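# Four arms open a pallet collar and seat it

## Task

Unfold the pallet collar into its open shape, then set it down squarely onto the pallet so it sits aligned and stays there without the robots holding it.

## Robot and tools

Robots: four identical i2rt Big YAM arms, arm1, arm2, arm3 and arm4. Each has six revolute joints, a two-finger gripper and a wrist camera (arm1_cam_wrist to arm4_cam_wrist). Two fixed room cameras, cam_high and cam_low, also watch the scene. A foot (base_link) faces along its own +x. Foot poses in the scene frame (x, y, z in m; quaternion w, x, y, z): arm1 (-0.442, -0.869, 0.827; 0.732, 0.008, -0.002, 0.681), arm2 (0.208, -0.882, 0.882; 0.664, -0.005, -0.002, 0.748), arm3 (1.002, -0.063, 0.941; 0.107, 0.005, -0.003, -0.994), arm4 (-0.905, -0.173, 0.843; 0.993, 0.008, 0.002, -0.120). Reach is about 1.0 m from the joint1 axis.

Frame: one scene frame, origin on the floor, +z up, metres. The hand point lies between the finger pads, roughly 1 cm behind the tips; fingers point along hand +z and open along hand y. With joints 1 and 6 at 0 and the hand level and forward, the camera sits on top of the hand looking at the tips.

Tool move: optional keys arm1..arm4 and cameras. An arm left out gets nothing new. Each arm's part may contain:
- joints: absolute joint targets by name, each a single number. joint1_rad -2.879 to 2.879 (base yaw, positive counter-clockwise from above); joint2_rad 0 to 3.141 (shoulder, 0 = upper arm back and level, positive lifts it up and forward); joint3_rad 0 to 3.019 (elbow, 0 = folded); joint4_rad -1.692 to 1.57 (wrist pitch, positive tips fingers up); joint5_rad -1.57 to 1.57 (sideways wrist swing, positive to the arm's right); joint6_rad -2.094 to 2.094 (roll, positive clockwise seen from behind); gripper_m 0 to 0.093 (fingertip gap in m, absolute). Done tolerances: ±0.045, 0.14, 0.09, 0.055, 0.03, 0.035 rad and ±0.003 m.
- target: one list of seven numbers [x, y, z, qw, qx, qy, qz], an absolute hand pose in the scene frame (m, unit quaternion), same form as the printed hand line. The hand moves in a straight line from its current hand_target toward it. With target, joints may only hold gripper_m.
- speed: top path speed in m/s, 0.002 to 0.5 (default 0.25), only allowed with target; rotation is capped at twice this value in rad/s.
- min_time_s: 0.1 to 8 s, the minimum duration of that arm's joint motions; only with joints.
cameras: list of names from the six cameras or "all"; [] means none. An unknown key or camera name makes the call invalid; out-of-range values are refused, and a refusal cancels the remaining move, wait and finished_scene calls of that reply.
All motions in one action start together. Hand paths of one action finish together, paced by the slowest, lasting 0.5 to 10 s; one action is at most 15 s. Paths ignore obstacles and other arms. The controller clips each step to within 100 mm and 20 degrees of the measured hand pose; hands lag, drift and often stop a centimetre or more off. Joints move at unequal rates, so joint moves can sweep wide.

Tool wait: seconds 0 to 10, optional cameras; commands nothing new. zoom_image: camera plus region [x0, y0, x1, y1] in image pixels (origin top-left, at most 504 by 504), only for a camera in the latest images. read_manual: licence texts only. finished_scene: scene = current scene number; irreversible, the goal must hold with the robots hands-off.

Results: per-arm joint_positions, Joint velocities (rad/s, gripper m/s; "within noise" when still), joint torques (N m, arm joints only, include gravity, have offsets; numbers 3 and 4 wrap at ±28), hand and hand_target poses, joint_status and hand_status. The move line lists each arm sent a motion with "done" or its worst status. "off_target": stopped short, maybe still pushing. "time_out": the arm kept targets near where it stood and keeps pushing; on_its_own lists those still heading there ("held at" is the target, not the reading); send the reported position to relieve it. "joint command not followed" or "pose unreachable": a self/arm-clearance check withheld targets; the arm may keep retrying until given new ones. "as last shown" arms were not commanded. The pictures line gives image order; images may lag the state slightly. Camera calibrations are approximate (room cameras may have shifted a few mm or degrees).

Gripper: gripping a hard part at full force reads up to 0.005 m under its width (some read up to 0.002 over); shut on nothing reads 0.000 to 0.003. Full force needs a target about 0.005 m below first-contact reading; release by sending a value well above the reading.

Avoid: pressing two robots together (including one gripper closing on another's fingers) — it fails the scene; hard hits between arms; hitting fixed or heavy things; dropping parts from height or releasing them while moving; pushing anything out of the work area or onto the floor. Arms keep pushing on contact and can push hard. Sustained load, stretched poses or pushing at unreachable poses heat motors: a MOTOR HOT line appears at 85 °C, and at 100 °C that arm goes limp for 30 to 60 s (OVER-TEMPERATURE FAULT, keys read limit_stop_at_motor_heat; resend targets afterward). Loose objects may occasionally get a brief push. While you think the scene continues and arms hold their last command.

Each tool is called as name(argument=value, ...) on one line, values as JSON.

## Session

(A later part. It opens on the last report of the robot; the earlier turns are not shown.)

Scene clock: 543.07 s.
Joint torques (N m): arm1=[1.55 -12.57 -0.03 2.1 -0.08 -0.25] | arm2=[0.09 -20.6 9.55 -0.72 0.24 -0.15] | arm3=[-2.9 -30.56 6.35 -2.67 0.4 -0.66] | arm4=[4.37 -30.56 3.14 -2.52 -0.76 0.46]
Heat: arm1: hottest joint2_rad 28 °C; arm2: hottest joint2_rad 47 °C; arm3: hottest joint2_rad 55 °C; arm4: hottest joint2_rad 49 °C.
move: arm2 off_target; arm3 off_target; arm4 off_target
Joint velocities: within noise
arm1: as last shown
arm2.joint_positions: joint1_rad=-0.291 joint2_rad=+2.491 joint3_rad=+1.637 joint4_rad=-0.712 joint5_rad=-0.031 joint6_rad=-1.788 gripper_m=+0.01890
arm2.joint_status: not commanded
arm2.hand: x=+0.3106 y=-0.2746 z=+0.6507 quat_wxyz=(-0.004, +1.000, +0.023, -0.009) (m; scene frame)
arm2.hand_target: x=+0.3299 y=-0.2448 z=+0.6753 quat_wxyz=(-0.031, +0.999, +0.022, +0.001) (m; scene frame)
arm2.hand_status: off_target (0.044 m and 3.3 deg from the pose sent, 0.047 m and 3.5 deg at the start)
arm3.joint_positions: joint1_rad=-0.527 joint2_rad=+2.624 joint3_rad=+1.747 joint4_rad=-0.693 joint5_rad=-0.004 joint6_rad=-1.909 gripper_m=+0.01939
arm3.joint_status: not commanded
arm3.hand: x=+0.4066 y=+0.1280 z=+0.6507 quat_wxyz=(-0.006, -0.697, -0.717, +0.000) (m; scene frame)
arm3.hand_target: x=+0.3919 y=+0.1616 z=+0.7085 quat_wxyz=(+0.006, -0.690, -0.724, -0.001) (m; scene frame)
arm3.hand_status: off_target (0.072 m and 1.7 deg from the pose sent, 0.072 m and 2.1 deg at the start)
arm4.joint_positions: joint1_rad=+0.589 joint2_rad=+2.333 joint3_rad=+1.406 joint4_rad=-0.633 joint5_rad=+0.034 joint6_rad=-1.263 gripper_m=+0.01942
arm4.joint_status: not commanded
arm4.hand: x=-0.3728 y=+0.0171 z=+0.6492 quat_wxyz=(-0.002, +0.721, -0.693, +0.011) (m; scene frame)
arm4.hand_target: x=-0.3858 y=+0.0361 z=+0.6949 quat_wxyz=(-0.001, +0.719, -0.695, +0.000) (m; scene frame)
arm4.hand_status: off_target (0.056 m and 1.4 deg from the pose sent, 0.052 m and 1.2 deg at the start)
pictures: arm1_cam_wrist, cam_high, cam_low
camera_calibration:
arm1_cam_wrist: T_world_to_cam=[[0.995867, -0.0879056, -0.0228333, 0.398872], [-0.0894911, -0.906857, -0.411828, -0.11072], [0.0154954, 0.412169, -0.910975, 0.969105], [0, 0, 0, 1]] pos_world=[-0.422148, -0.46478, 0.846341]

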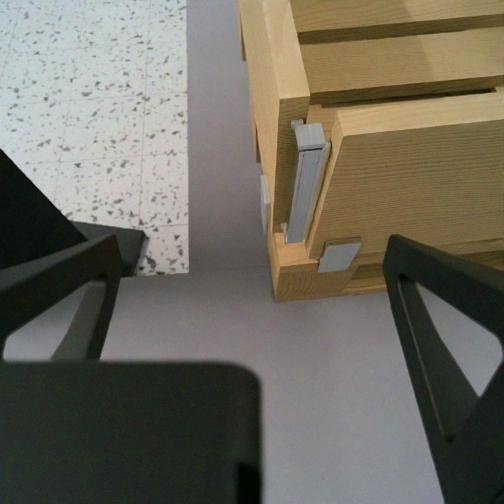

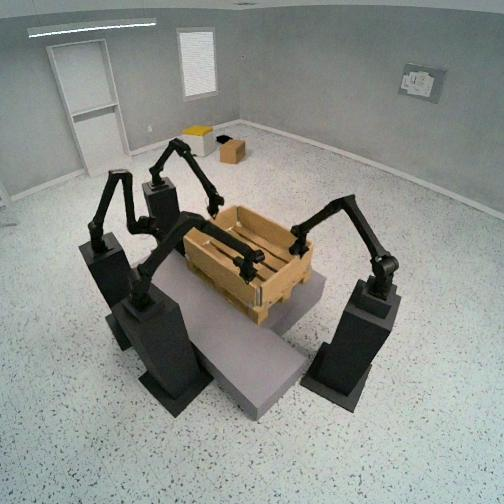

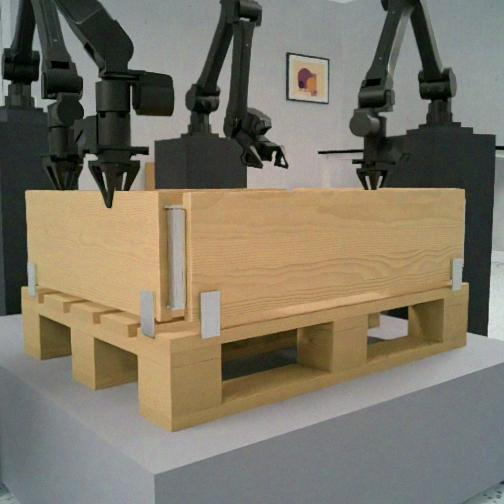

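wait(seconds=0.1, cameras=["arm2_cam_wrist", "arm3_cam_wrist", "arm4_cam_wrist", "cam_high"])

zoom_image(camera="cam_high", region=[235, 280, 285, 330])

Scene clock: 587.80 s.
Joint torques (N m): arm1=[1.44 -12.69 -0.02 2.1 -0.08 -0.26] | arm2=[0.09 -20.54 9.65 -0.75 0.25 -0.16] | arm3=[-2.67 -30.62 6.35 -2.67 0.39 -0.66] | arm4=[4.37 -30.51 3.19 -2.5 -0.76 0.45]
Heat: arm1: hottest joint2_rad 28 °C; arm2: hottest joint2_rad 45 °C; arm3: hottest joint2_rad 52 °C; arm4: hottest joint2_rad 51 °C.
Joint velocities: within noise
arm1.joint_positions: joint1_rad=+0.024 joint2_rad=+2.202 joint3_rad=+0.469 joint4_rad=+1.207 joint5_rad=+0.002 joint6_rad=+0.011 gripper_m=+0.09397
arm1.joint_status: not commanded
arm1.hand: x=-0.4198 y=-0.4151 z=+0.7279 quat_wxyz=(-0.362, +0.590, -0.630, -0.352) (m; scene frame)
arm1.hand_target: x=-0.4230 y=-0.4182 z=+0.7263 quat_wxyz=(-0.363, +0.595, -0.624, -0.353) (m; scene frame)
arm1.hand_status: not commanded
arm2.joint_positions: joint1_rad=-0.291 joint2_rad=+2.491 joint3_rad=+1.637 joint4_rad=-0.712 joint5_rad=-0.031 joint6_rad=-1.788 gripper_m=+0.01890
arm2.joint_status: not commanded
arm2.hand: x=+0.3106 y=-0.2746 z=+0.6507 quat_wxyz=(-0.004, +1.000, +0.023, -0.009) (m; scene frame)
arm2.hand_target: x=+0.3299 y=-0.2448 z=+0.6753 quat_wxyz=(-0.031, +0.999, +0.022, +0.001) (m; scene frame)
arm2.hand_status: off_target (0.044 m and 3.3 deg from the pose sent, 0.047 m and 3.5 deg at the start)
arm3.joint_positions: joint1_rad=-0.527 joint2_rad=+2.624 joint3_rad=+1.747 joint4_rad=-0.693 joint5_rad=-0.004 joint6_rad=-1.909 gripper_m=+0.01939
arm3.joint_status: not commanded
arm3.hand: x=+0.4066 y=+0.1280 z=+0.6507 quat_wxyz=(-0.006, -0.697, -0.717, +0.000) (m; scene frame)
arm3.hand_target: x=+0.3919 y=+0.1616 z=+0.7085 quat_wxyz=(+0.006, -0.690, -0.724, -0.001) (m; scene frame)
arm3.hand_status: off_target (0.072 m and 1.7 deg from the pose sent, 0.072 m and 2.1 deg at the start)
arm4.joint_positions: joint1_rad=+0.589 joint2_rad=+2.333 joint3_rad=+1.406 joint4_rad=-0.633 joint5_rad=+0.034 joint6_rad=-1.263 gripper_m=+0.01942
arm4.joint_status: not commanded
arm4.hand: x=-0.3728 y=+0.0171 z=+0.6492 quat_wxyz=(-0.002, +0.721, -0.693, +0.011) (m; scene frame)
arm4.hand_target: x=-0.3858 y=+0.0361 z=+0.6949 quat_wxyz=(-0.001, +0.719, -0.695, +0.000) (m; scene frame)
arm4.hand_status: off_target (0.056 m and 1.4 deg from the pose sent, 0.052 m and 1.2 deg at the start)
wait: 0.10 s; at rest from the start
pictures: arm2_cam_wrist, arm3_cam_wrist, arm4_cam_wrist, cam_high
camera_calibration:
arm2_cam_wrist: T_world_to_cam=[[-0.0395326, 0.99907, 0.0172229, 0.276101], [0.824795, 0.0228972, 0.564968, -0.612596], [0.564048, 0.03654, -0.824933, 0.496793], [0, 0, 0, 1]] pos_world=[0.235966, -0.27997, 0.751163]
arm3_cam_wrist: T_world_to_cam=[[-0.999507, -0.0297575, -0.0100464, 0.418138], [-0.030073, 0.814503, 0.57938, -0.464356], [-0.00905805, 0.579396, -0.814996, 0.584807], [0, 0, 0, 1]] pos_world=[0.409264, 0.0518275, 0.749854]
arm4_cam_wrist: T_world_to_cam=[[0.999262, 0.0331311, 0.0194499, 0.359026], [0.0155096, -0.811065, 0.58475, -0.356351], [0.0351485, -0.584016, -0.810981, 0.674534], [0, 0, 0, 1]] pos_world=[-0.376943, 0.09302, 0.748427]

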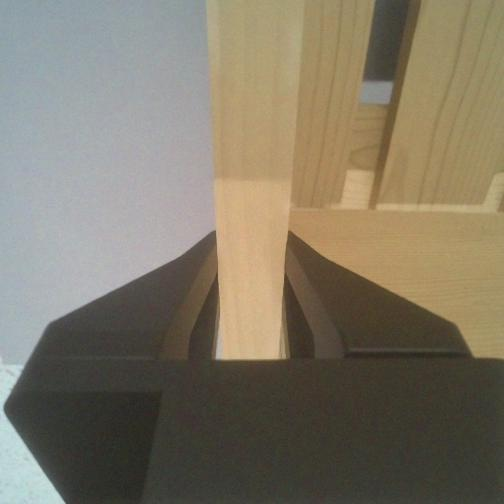

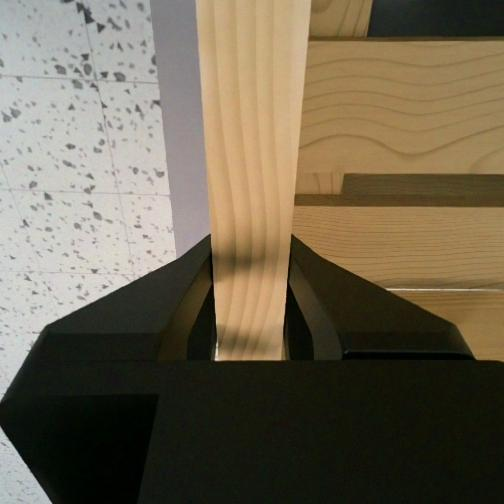

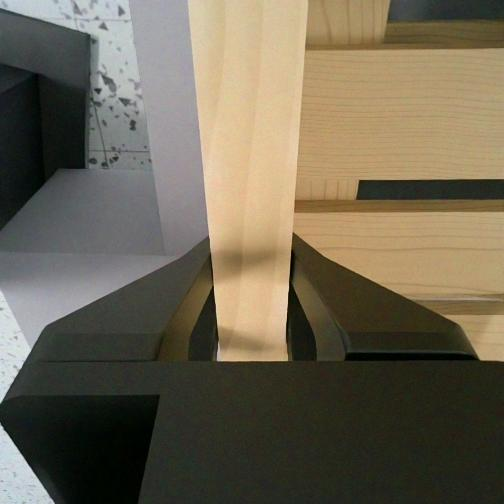

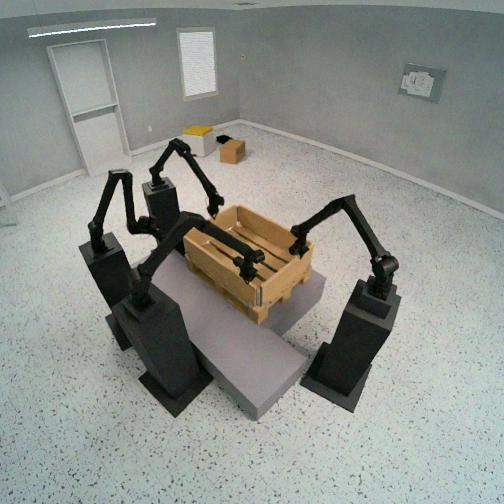

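Scaled by 10.080 from the camera's 504x504 image, which has a finer 720x720 frame.

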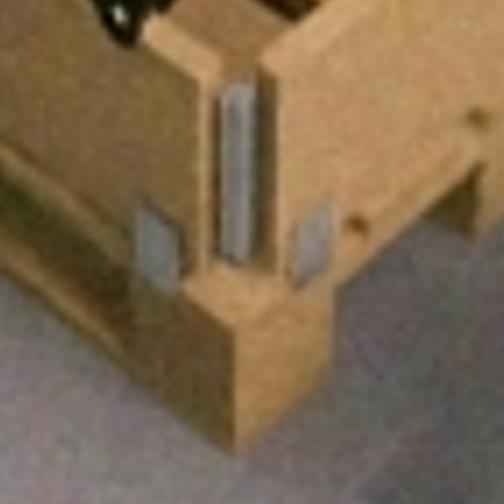

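move(arm2={"target": [0.328, -0.2560, 0.653, -0.0305, 0.9993, 0.0205, 0.0006], "speed": 0.03}, arm3={"target": [0.393, 0.147, 0.688, 0.004, -0.6895, -0.7243, -0.001], "speed": 0.03}, arm4={"target": [-0.385, 0.034, 0.672, 0, 0.7193, -0.6947, 0], "speed": 0.03}, cameras=["cam_high", "cam_low", "arm1_cam_wrist"])

zoom_image(camera="arm1_cam_wrist", region=[230, 150, 390, 310])

zoom_image(camera="cam_low", region=[110, 240, 250, 380])

zoom_image(camera="cam_low", region=[404, 210, 504, 330])

zoom_image(camera="cam_high", region=[230, 270, 290, 330])

Scene clock: 625.67 s.
Joint torques (N m): arm1=[1.9 -12.57 -0.05 2.04 -0.06 -0.24] | arm2=[0.03 -20.31 6.97 0.2 0.15 -0.13] | arm3=[-1.32 -29.1 5.29 -1.72 0.49 -0.45] | arm4=[3.9 -28.34 3.75 -2.4 -0.85 0.39]
Heat: arm1: hottest joint2_rad 29 °C; arm2: hottest joint2_rad 46 °C; arm3: hottest joint2_rad 52 °C; arm4: hottest joint2_rad 50 °C.
move: arm2 off_target; arm3 off_target; arm4 off_target
Joint velocities: within noise
arm1: as last shown
arm2.joint_positions: joint1_rad=-0.291 joint2_rad=+2.508 joint3_rad=+1.637 joint4_rad=-0.687 joint5_rad=-0.028 joint6_rad=-1.787 gripper_m=+0.01890
arm2.joint_status: not commanded
arm2.hand: x=+0.3112 y=-0.2746 z=+0.6405 quat_wxyz=(-0.007, +1.000, +0.023, -0.007) (m; scene frame)
arm2.hand_target: x=+0.3281 y=-0.2567 z=+0.6536 quat_wxyz=(-0.030, +0.999, +0.020, +0.001) (m; scene frame)
arm2.hand_status: off_target (0.028 m and 2.8 deg from the pose sent, 0.026 m and 3.3 deg at the start)
arm3.joint_positions: joint1_rad=-0.527 joint2_rad=+2.648 joint3_rad=+1.758 joint4_rad=-0.684 joint5_rad=-0.006 joint6_rad=-1.909 gripper_m=+0.01939
arm3.joint_status: not commanded
arm3.hand: x=+0.4085 y=+0.1269 z=+0.6390 quat_wxyz=(-0.009, -0.697, -0.717, +0.000) (m; scene frame)
arm3.hand_target: x=+0.3932 y=+0.1469 z=+0.6858 quat_wxyz=(+0.005, -0.690, -0.724, -0.001) (m; scene frame)
arm3.hand_status: off_target (0.055 m and 1.9 deg from the pose sent, 0.044 m and 1.7 deg at the start)
arm4.joint_positions: joint1_rad=+0.589 joint2_rad=+2.362 joint3_rad=+1.406 joint4_rad=-0.591 joint5_rad=+0.037 joint6_rad=-1.263 gripper_m=+0.01939
arm4.joint_status: not commanded
arm4.hand: x=-0.3720 y=+0.0171 z=+0.6339 quat_wxyz=(-0.008, +0.721, -0.693, +0.016) (m; scene frame)
arm4.hand_target: x=-0.3842 y=+0.0334 z=+0.6690 quat_wxyz=(-0.001, +0.719, -0.695, +0.001) (m; scene frame)
arm4.hand_status: off_target (0.044 m and 2.0 deg from the pose sent, 0.031 m and 1.4 deg at the start)
pictures: arm1_cam_wrist, cam_high, cam_low
camera_calibration:
arm1_cam_wrist: T_world_to_cam=[[0.995867, -0.0879056, -0.0228333, 0.398872], [-0.0894911, -0.906857, -0.411828, -0.11072], [0.0154954, 0.412169, -0.910975, 0.969105], [0, 0, 0, 1]] pos_world=[-0.422148, -0.46478, 0.846341]

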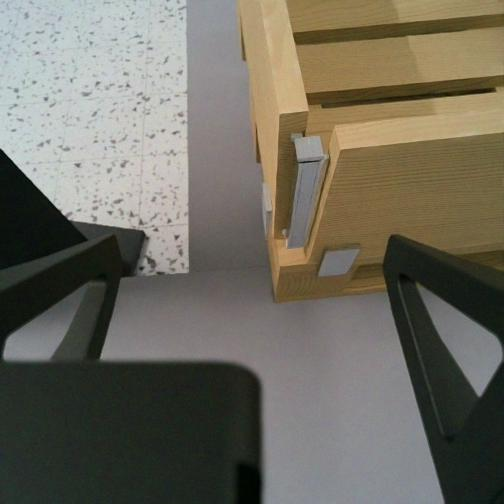

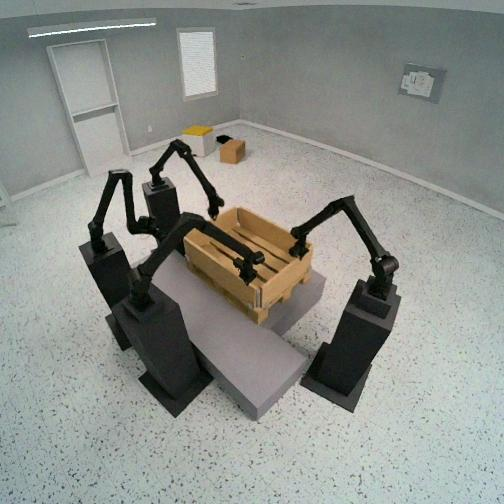

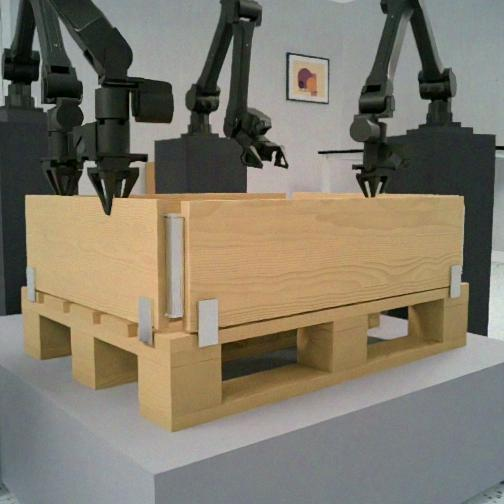

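Scaled by 3.150 from the camera's 504x504 image, which has a finer 720x720 frame.

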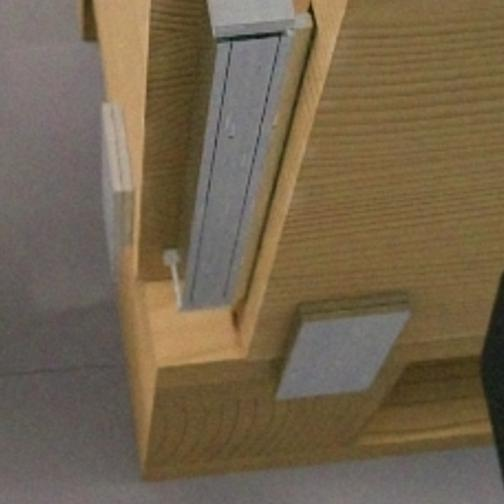

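Scaled by 3.600 from the camera's 504x504 image, which has a finer 720x720 frame.

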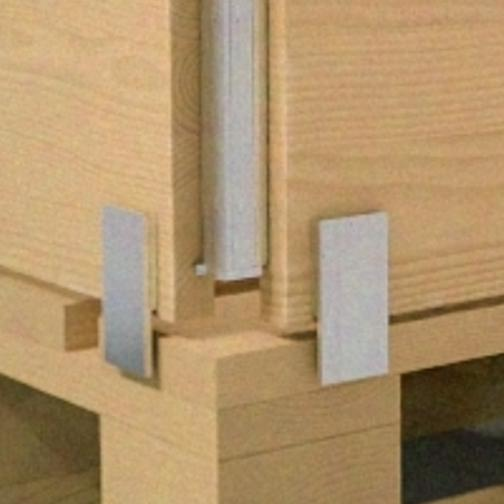

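Scaled by 4.200 from the camera's 504x504 image, which has a finer 720x720 frame.

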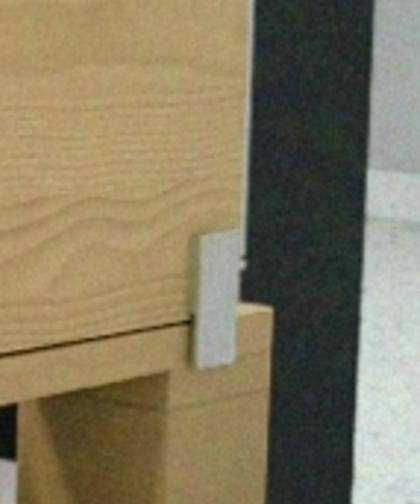

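Scaled by 8.400 from the camera's 504x504 image, which has a finer 720x720 frame.

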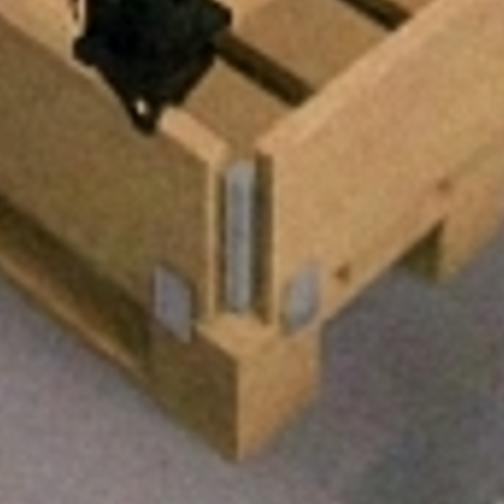

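move(arm2={"target": [0.328, -0.2620, 0.626, -0.0305, 0.9993, 0.0205, 0.0006], "speed": 0.03}, arm3={"target": [0.394, 0.135, 0.660, 0.004, -0.6895, -0.7243, -0.001], "speed": 0.03}, arm4={"target": [-0.384, 0.026, 0.642, 0, 0.7193, -0.6947, 0], "speed": 0.03}, cameras=["cam_high", "cam_low", "arm1_cam_wrist"])

zoom_image(camera="arm1_cam_wrist", region=[230, 150, 390, 310])

zoom_image(camera="cam_low", region=[110, 240, 250, 380])

zoom_image(camera="cam_low", region=[404, 210, 504, 330])

zoom_image(camera="cam_high", region=[230, 270, 290, 330])

zoom_image(camera="cam_low", region=[10, 220, 140, 350])

Scene clock: 641.60 s.
Joint torques (N m): arm1=[1.67 -12.63 -0.09 2.15 -0.06 -0.25] | arm2=[0.21 -18.02 6.8 1.5 0.12 -0.14] | arm3=[0.38 -26.64 5.76 -1.06 0.53 -0.31] | arm4=[2.55 -24.18 4.05 -0.99 -0.89 0.26]
Heat: arm1: hottest joint2_rad 29 °C; arm2: hottest joint2_rad 48 °C; arm3: hottest joint2_rad 54 °C; arm4: hottest joint2_rad 49 °C.
move: arm2 off_target; arm3 off_target; arm4 off_target
Joint velocities: within noise
arm1: as last shown
arm2.joint_positions: joint1_rad=-0.292 joint2_rad=+2.517 joint3_rad=+1.637 joint4_rad=-0.675 joint5_rad=-0.027 joint6_rad=-1.787 gripper_m=+0.01890
arm2.joint_status: not commanded
arm2.hand: x=+0.3122 y=-0.2754 z=+0.6354 quat_wxyz=(-0.008, +1.000, +0.022, -0.007) (m; scene frame)
arm2.hand_target: x=+0.3280 y=-0.2629 z=+0.6271 quat_wxyz=(-0.030, +0.999, +0.020, +0.001) (m; scene frame)
arm2.hand_status: off_target (0.023 m and 2.7 deg from the pose sent, 0.026 m and 2.8 deg at the start)
arm3.joint_positions: joint1_rad=-0.526 joint2_rad=+2.661 joint3_rad=+1.758 joint4_rad=-0.668 joint5_rad=-0.007 joint6_rad=-1.906 gripper_m=+0.01939
arm3.joint_status: not commanded
arm3.hand: x=+0.4099 y=+0.1257 z=+0.6310 quat_wxyz=(-0.007, -0.698, -0.716, +0.001) (m; scene frame)
arm3.hand_target: x=+0.3941 y=+0.1349 z=+0.6596 quat_wxyz=(+0.005, -0.690, -0.724, -0.001) (m; scene frame)
arm3.hand_status: off_target (0.034 m and 1.9 deg from the pose sent, 0.027 m and 1.9 deg at the start)
arm4.joint_positions: joint1_rad=+0.589 joint2_rad=+2.366 joint3_rad=+1.407 joint4_rad=-0.583 joint5_rad=+0.038 joint6_rad=-1.263 gripper_m=+0.01939
arm4.joint_status: not commanded
arm4.hand: x=-0.3707 y=+0.0173 z=+0.6317 quat_wxyz=(-0.010, +0.721, -0.693, +0.017) (m; scene frame)
arm4.hand_target: x=-0.3836 y=+0.0257 z=+0.6417 quat_wxyz=(+0.000, +0.719, -0.695, +0.000) (m; scene frame)
arm4.hand_status: off_target (0.019 m and 2.3 deg from the pose sent, 0.017 m and 2.0 deg at the start)
pictures: arm1_cam_wrist, cam_high, cam_low
camera_calibration:
arm1_cam_wrist: T_world_to_cam=[[0.995867, -0.0879056, -0.0228333, 0.398872], [-0.0894911, -0.906857, -0.411828, -0.11072], [0.0154954, 0.412169, -0.910975, 0.969105], [0, 0, 0, 1]] pos_world=[-0.422148, -0.46478, 0.846341]

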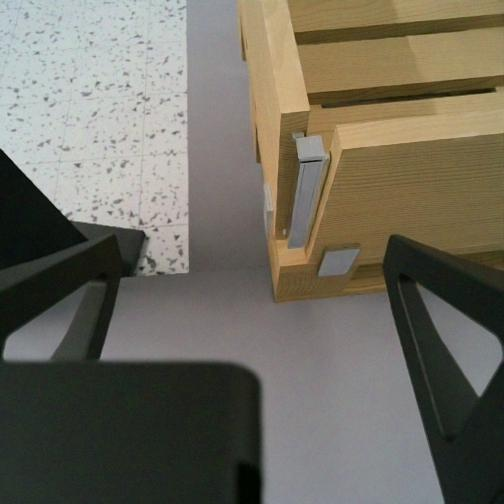

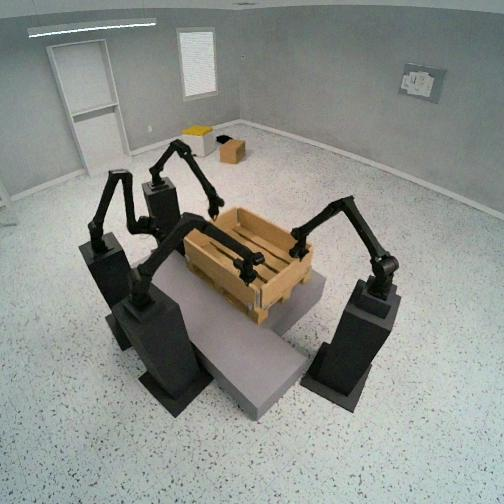

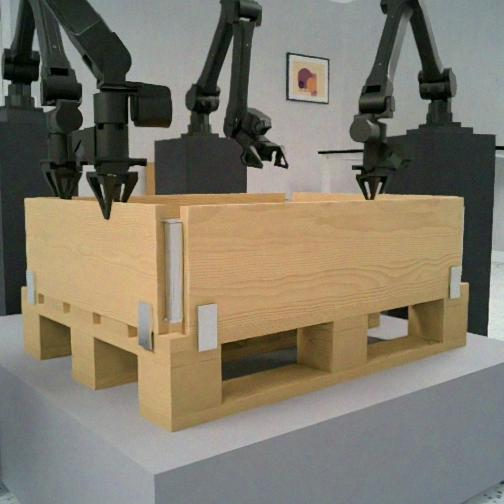

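Scaled by 3.150 from the camera's 504x504 image, which has a finer 720x720 frame.

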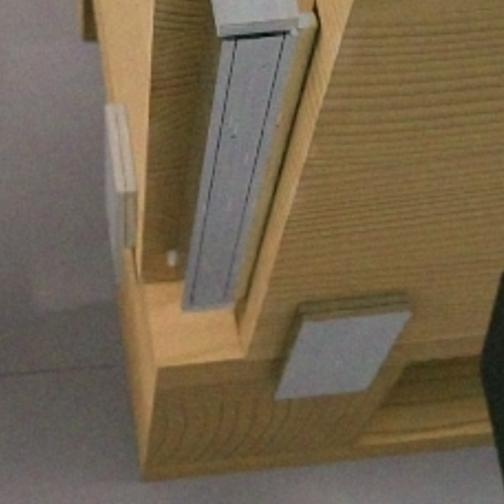

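Scaled by 3.600 from the camera's 504x504 image, which has a finer 720x720 frame.

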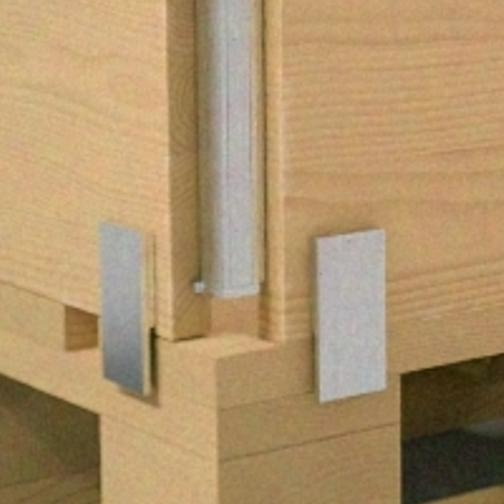

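Scaled by 4.200 from the camera's 504x504 image, which has a finer 720x720 frame.

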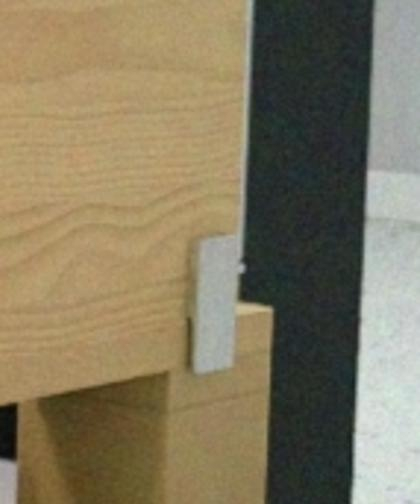

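Scaled by 8.400 from the camera's 504x504 image, which has a finer 720x720 frame.

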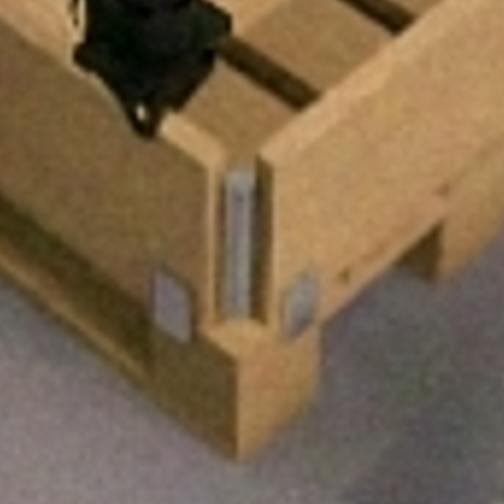

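Scaled by 3.877 from the camera's 504x504 image, which has a finer 720x720 frame.

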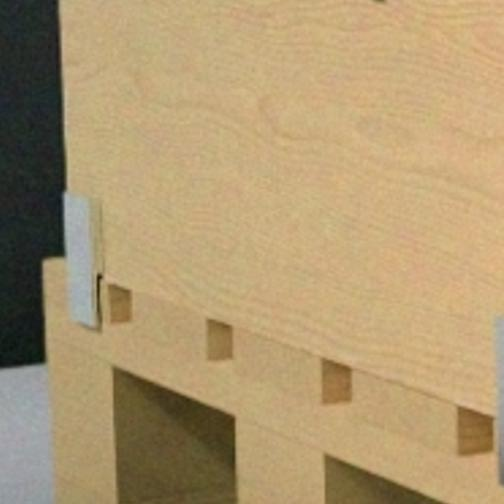

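move(arm2={"target": [0.316, -0.2640, 0.612, -0.0305, 0.9993, 0.0205, 0.0006], "speed": 0.03}, arm3={"target": [0.384, 0.133, 0.648, 0.004, -0.6920, -0.7220, -0.001], "speed": 0.03}, arm4={"target": [-0.395, 0.025, 0.626, 0, 0.7200, -0.6940, 0], "speed": 0.03}, cameras=["cam_low", "arm1_cam_wrist"])

zoom_image(camera="arm1_cam_wrist", region=[230, 150, 390, 310])

zoom_image(camera="cam_low", region=[110, 240, 250, 380])

zoom_image(camera="cam_low", region=[404, 210, 504, 330])

Scene clock: 664.87 s.
Joint torques (N m): arm1=[1.61 -12.45 -0.09 2.1 -0.06 -0.24] | arm2=[1.44 -16.32 6.34 2.17 0.12 -0.02] | arm3=[0.62 -24.64 7.73 -0.42 0.45 -0.2] | arm4=[2.9 -22.71 2.63 0.03 -0.77 0.29]
Heat: arm1: hottest joint2_rad 29 °C; arm2: hottest joint2_rad 48 °C; arm3: hottest joint2_rad 51 °C; arm4: hottest joint2_rad 46 °C.
move: arm2 off_target; arm3 off_target; arm4 off_target
Joint velocities: within noise
arm1: as last shown
arm2.joint_positions: joint1_rad=-0.292 joint2_rad=+2.518 joint3_rad=+1.637 joint4_rad=-0.672 joint5_rad=-0.027 joint6_rad=-1.785 gripper_m=+0.01890
arm2.joint_status: not commanded
arm2.hand: x=+0.3123 y=-0.2750 z=+0.6347 quat_wxyz=(-0.010, +1.000, +0.021, -0.006) (m; scene frame)
arm2.hand_target: x=+0.3157 y=-0.2655 z=+0.6134 quat_wxyz=(-0.030, +0.999, +0.021, +0.000) (m; scene frame)
arm2.hand_status: off_target (0.025 m and 2.5 deg from the pose sent, 0.026 m and 2.7 deg at the start)
arm3.joint_positions: joint1_rad=-0.525 joint2_rad=+2.674 joint3_rad=+1.784 joint4_rad=-0.695 joint5_rad=-0.006 joint6_rad=-1.902 gripper_m=+0.01939
arm3.joint_status: not commanded
arm3.hand: x=+0.4080 y=+0.1261 z=+0.6295 quat_wxyz=(-0.013, -0.699, -0.715, -0.003) (m; scene frame)
arm3.hand_target: x=+0.3849 y=+0.1325 z=+0.6485 quat_wxyz=(+0.004, -0.692, -0.722, -0.001) (m; scene frame)
arm3.hand_status: off_target (0.031 m and 2.3 deg from the pose sent, 0.032 m and 1.7 deg at the start)
arm4.joint_positions: joint1_rad=+0.589 joint2_rad=+2.367 joint3_rad=+1.399 joint4_rad=-0.566 joint5_rad=+0.036 joint6_rad=-1.263 gripper_m=+0.01939
arm4.joint_status: not commanded
arm4.hand: x=-0.3714 y=+0.0175 z=+0.6297 quat_wxyz=(-0.014, +0.721, -0.693, +0.018) (m; scene frame)
arm4.hand_target: x=-0.3945 y=+0.0244 z=+0.6260 quat_wxyz=(+0.000, +0.720, -0.694, +0.000) (m; scene frame)
arm4.hand_status: off_target (0.025 m and 2.6 deg from the pose sent, 0.026 m and 2.3 deg at the start)
pictures: arm1_cam_wrist, cam_low
camera_calibration:
arm1_cam_wrist: T_world_to_cam=[[0.995867, -0.0879056, -0.0228333, 0.398872], [-0.0894911, -0.906857, -0.411828, -0.11072], [0.0154954, 0.412169, -0.910975, 0.969105], [0, 0, 0, 1]] pos_world=[-0.422148, -0.46478, 0.846341]

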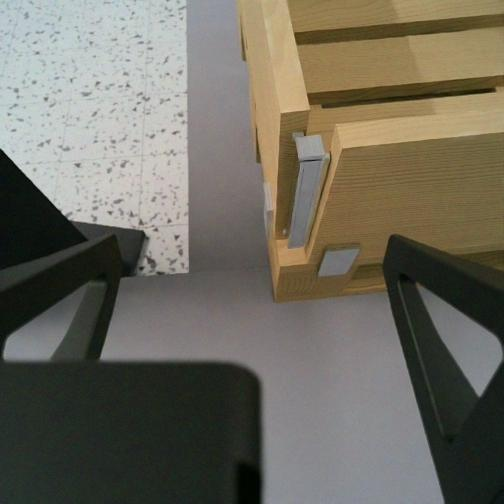

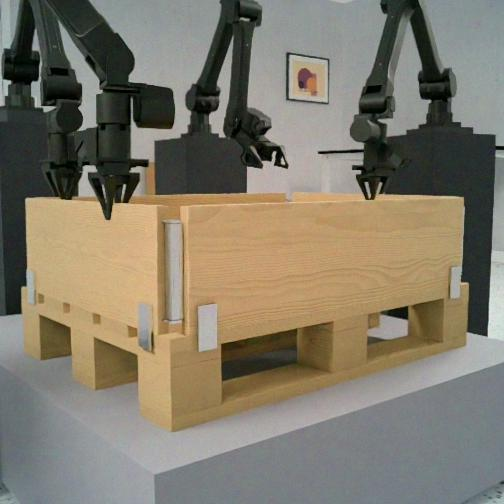

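Scaled by 3.150 from the camera's 504x504 image, which has a finer 720x720 frame.

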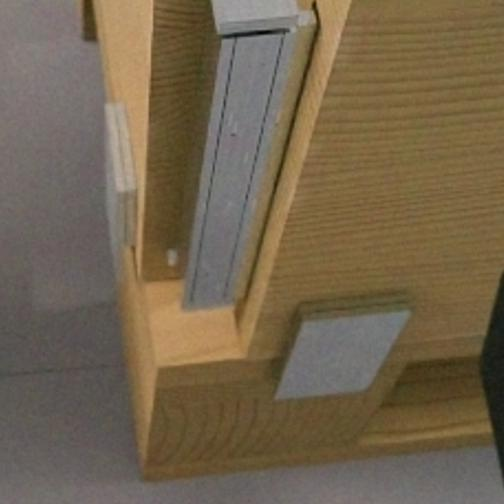

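Scaled by 3.600 from the camera's 504x504 image, which has a finer 720x720 frame.

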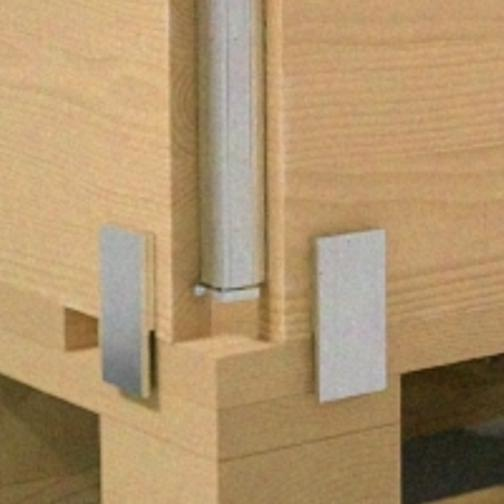

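Scaled by 4.200 from the camera's 504x504 image, which has a finer 720x720 frame.

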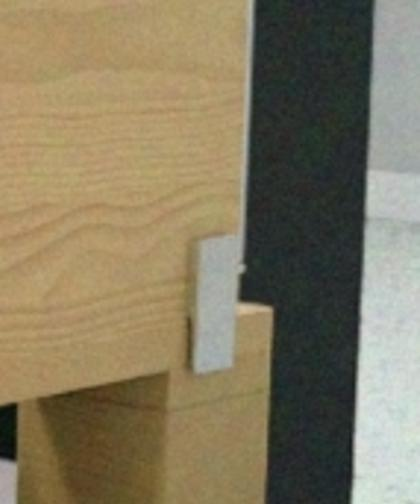

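move(arm2={"target": [0.3135, -0.2710, 0.634, -0.016, 0.9996, 0.0215, -0.003], "speed": 0.03}, arm3={"target": [0.4070, 0.1290, 0.636, -0.006, -0.6975, -0.7165, -0.002], "speed": 0.03}, arm4={"target": [-0.3730, 0.0185, 0.628, -0.007, 0.7205, -0.6930, 0.009], "speed": 0.03}, cameras=[])

move(arm2={"joints": {"gripper_m": 0.045}}, arm3={"joints": {"gripper_m": 0.045}}, arm4={"joints": {"gripper_m": 0.05}}, cameras=["all"])

zoom_image(camera="arm1_cam_wrist", region=[230, 150, 390, 310])

zoom_image(camera="cam_low", region=[110, 240, 250, 380])

zoom_image(camera="cam_high", region=[160, 190, 330, 340])

Scene clock: 676.67 s.
Joint torques (N m): arm1=[1.73 -12.51 -0.05 2.17 -0.07 -0.25] | arm2=[1.73 -19.55 5.34 0.38 0.09 -0.03] | arm3=[-0.15 -24.94 3.49 0.59 0.12 -0.11] | arm4=[1.44 -21.3 5.89 -0.24 -0.44 0.07]
Heat: arm1: hottest joint2_rad 29 °C; arm2: hottest joint2_rad 48 °C; arm3: hottest joint2_rad 51 °C; arm4: hottest joint2_rad 45 °C.
move: arm2 done; arm3 done; arm4 done
Joint velocities: within noise
arm1: as last shown
arm2.joint_positions: joint1_rad=-0.292 joint2_rad=+2.518 joint3_rad=+1.636 joint4_rad=-0.673 joint5_rad=-0.028 joint6_rad=-1.785 gripper_m=+0.01890
arm2.joint_status: not commanded
arm2.hand: x=+0.3121 y=-0.2756 z=+0.6345 quat_wxyz=(-0.009, +1.000, +0.021, -0.007) (m; scene frame)
arm2.hand_target: x=+0.3135 y=-0.2710 z=+0.6340 quat_wxyz=(-0.016, +1.000, +0.022, -0.003) (m; scene frame)
arm2.hand_status: done (0.005 m and 1.0 deg from the pose sent, 0.004 m and 0.8 deg at the start)
arm3.joint_positions: joint1_rad=-0.525 joint2_rad=+2.673 joint3_rad=+1.779 joint4_rad=-0.688 joint5_rad=-0.006 joint6_rad=-1.901 gripper_m=+0.01939
arm3.joint_status: not commanded
arm3.hand: x=+0.4086 y=+0.1259 z=+0.6286 quat_wxyz=(-0.012, -0.700, -0.714, -0.002) (m; scene frame)
arm3.hand_target: x=+0.4069 y=+0.1289 z=+0.6360 quat_wxyz=(-0.006, -0.698, -0.717, -0.002) (m; scene frame)
arm3.hand_status: done (0.008 m and 0.8 deg from the pose sent, 0.007 m and 0.9 deg at the start)
arm4.joint_positions: joint1_rad=+0.587 joint2_rad=+2.367 joint3_rad=+1.400 joint4_rad=-0.566 joint5_rad=+0.035 joint6_rad=-1.267 gripper_m=+0.01939
arm4.joint_status: not commanded
arm4.hand: x=-0.3703 y=+0.0171 z=+0.6301 quat_wxyz=(-0.015, +0.721, -0.692, +0.018) (m; scene frame)
arm4.hand_target: x=-0.3730 y=+0.0184 z=+0.6281 quat_wxyz=(-0.007, +0.721, -0.693, +0.009) (m; scene frame)
arm4.hand_status: done (0.004 m and 1.4 deg from the pose sent, 0.003 m and 1.3 deg at the start)
pictures: none
No camera images: "cameras" was empty.

Scene clock: 677.30 s.
Joint torques (N m): arm1=[1.79 -12.69 -0.08 2.09 -0.06 -0.23] | arm2=[1.85 -19.37 5.31 0.29 0.03 0] | arm3=[0.44 -25 3.93 0.62 0.06 -0.14] | arm4=[1.26 -21.3 5.89 0.29 -0.19 0.06]
Heat: arm1: hottest joint2_rad 29 °C; arm2: hottest joint2_rad 48 °C; arm3: hottest joint2_rad 51 °C; arm4: hottest joint2_rad 45 °C.
move: arm2 done; arm3 done; arm4 done
Joint velocities: within noise
arm1: as last shown
arm2.joint_positions: joint1_rad=-0.292 joint2_rad=+2.518 joint3_rad=+1.636 joint4_rad=-0.671 joint5_rad=-0.026 joint6_rad=-1.784 gripper_m=+0.04489
arm2.joint_status: all done
arm2.hand: x=+0.3124 y=-0.2752 z=+0.6345 quat_wxyz=(-0.009, +1.000, +0.020, -0.006) (m; scene frame)
arm2.hand_target: x=+0.3135 y=-0.2710 z=+0.6340 quat_wxyz=(-0.016, +1.000, +0.021, -0.003) (m; scene frame)
arm2.hand_status: not commanded
arm3.joint_positions: joint1_rad=-0.525 joint2_rad=+2.673 joint3_rad=+1.773 joint4_rad=-0.688 joint5_rad=-0.004 joint6_rad=-1.901 gripper_m=+0.04482
arm3.joint_status: all done
arm3.hand: x=+0.4121 y=+0.1252 z=+0.6272 quat_wxyz=(-0.014, -0.700, -0.714, -0.004) (m; scene frame)
arm3.hand_target: x=+0.4070 y=+0.1289 z=+0.6359 quat_wxyz=(-0.006, -0.698, -0.717, -0.002) (m; scene frame)
arm3.hand_status: not commanded
arm4.joint_positions: joint1_rad=+0.587 joint2_rad=+2.367 joint3_rad=+1.400 joint4_rad=-0.583 joint5_rad=+0.028 joint6_rad=-1.267 gripper_m=+0.04986
arm4.joint_status: all done
arm4.hand: x=-0.3748 y=+0.0168 z=+0.6299 quat_wxyz=(-0.009, +0.722, -0.692, +0.011) (m; scene frame)
arm4.hand_target: x=-0.3730 y=+0.0185 z=+0.6281 quat_wxyz=(-0.007, +0.721, -0.693, +0.009) (m; scene frame)
arm4.hand_status: not commanded
pictures: arm1_cam_wrist, arm2_cam_wrist, arm3_cam_wrist, arm4_cam_wrist, cam_high, cam_low
camera_calibration:
arm1_cam_wrist: T_world_to_cam=[[0.995867, -0.0879056, -0.0228333, 0.398872], [-0.0894911, -0.906857, -0.411828, -0.11072], [0.0154954, 0.412169, -0.910975, 0.969105], [0, 0, 0, 1]] pos_world=[-0.422148, -0.46478, 0.846341]
arm2_cam_wrist: T_world_to_cam=[[-0.0348016, 0.998975, 0.0289588, 0.268157], [0.821114, 0.0120635, 0.570637, -0.610362], [0.569702, 0.0436376, -0.820692, 0.479981], [0, 0, 0, 1]] pos_world=[0.237062, -0.281464, 0.734446]
arm3_cam_wrist: T_world_to_cam=[[-0.999343, -0.0233714, -0.0277137, 0.433506], [-0.0350539, 0.817925, 0.574257, -0.443424], [0.00924651, 0.574851, -0.818206, 0.562247], [0, 0, 0, 1]] pos_world=[0.412478, 0.049611, 0.726687]
arm4_cam_wrist: T_world_to_cam=[[0.99903, 0.0343802, 0.0275038, 0.356255], [0.0122179, -0.816641, 0.577017, -0.341521], [0.0422987, -0.576121, -0.816269, 0.664552], [0, 0, 0, 1]] pos_world=[-0.379846, 0.0917141, 0.729718]

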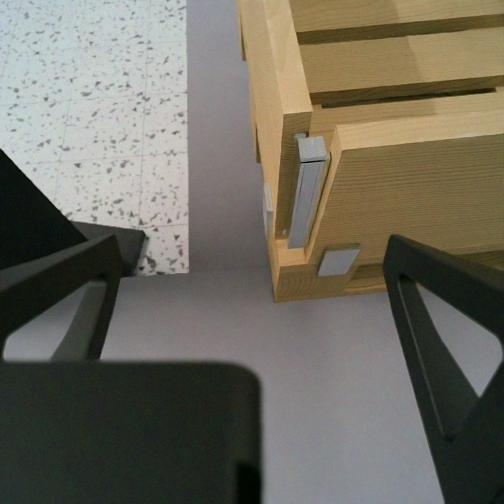

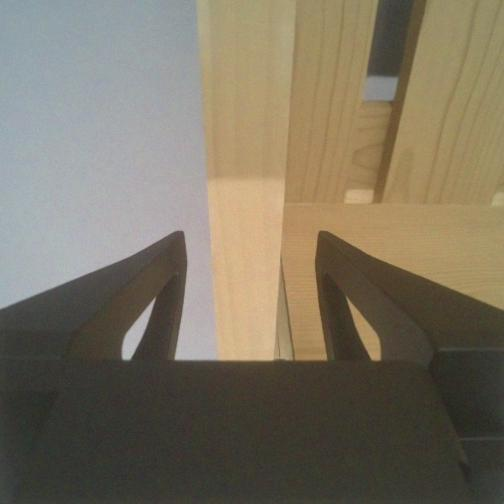

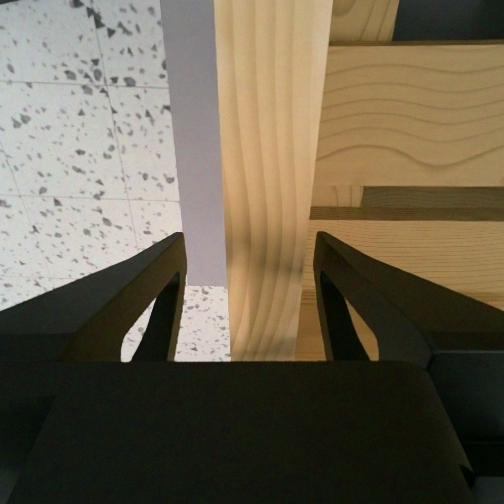

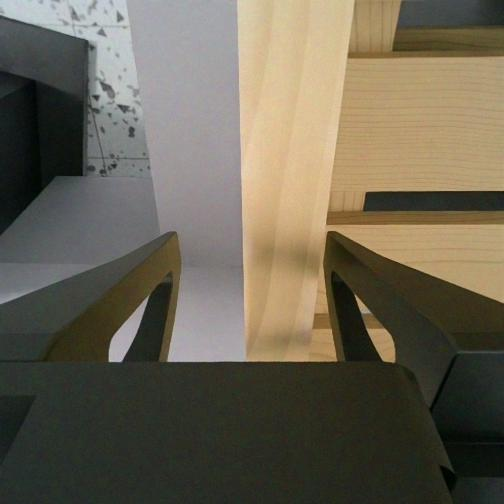

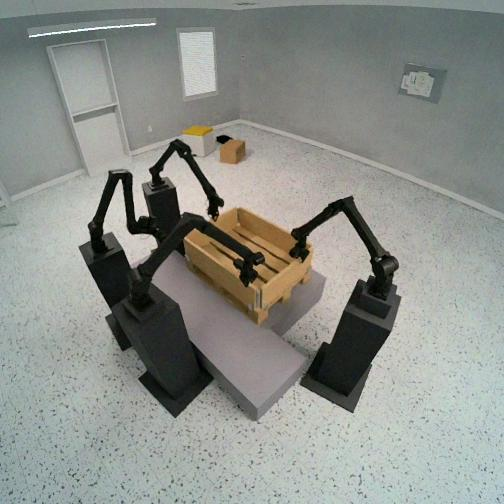

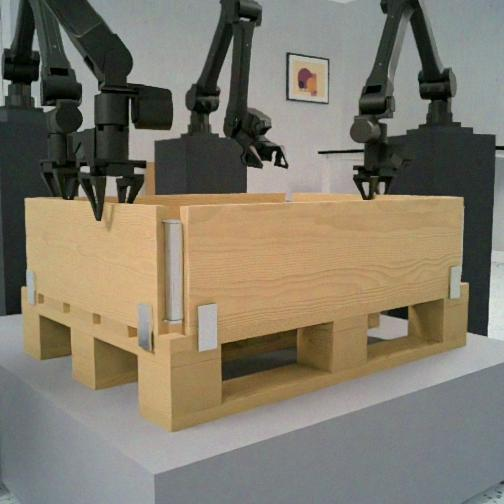

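Scaled by 3.150 from the camera's 504x504 image, which has a finer 720x720 frame.

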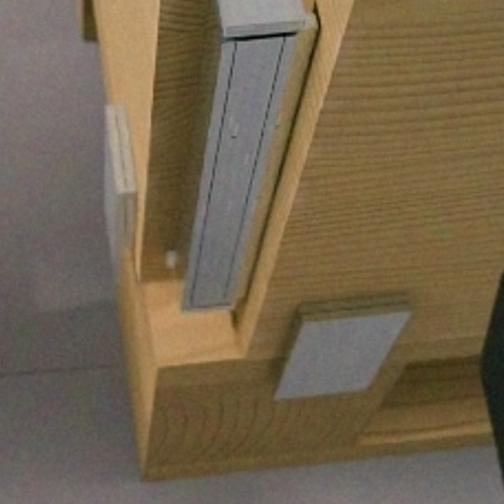

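Scaled by 3.600 from the camera's 504x504 image, which has a finer 720x720 frame.

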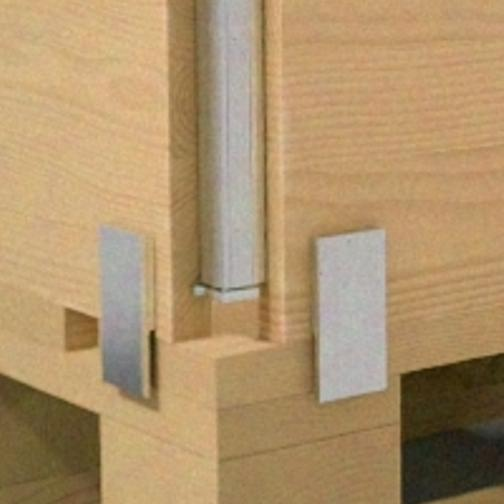

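Scaled by 2.965 from the camera's 504x504 image, which has a finer 720x720 frame.

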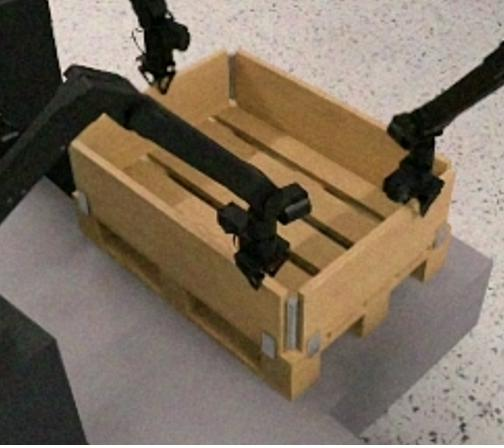

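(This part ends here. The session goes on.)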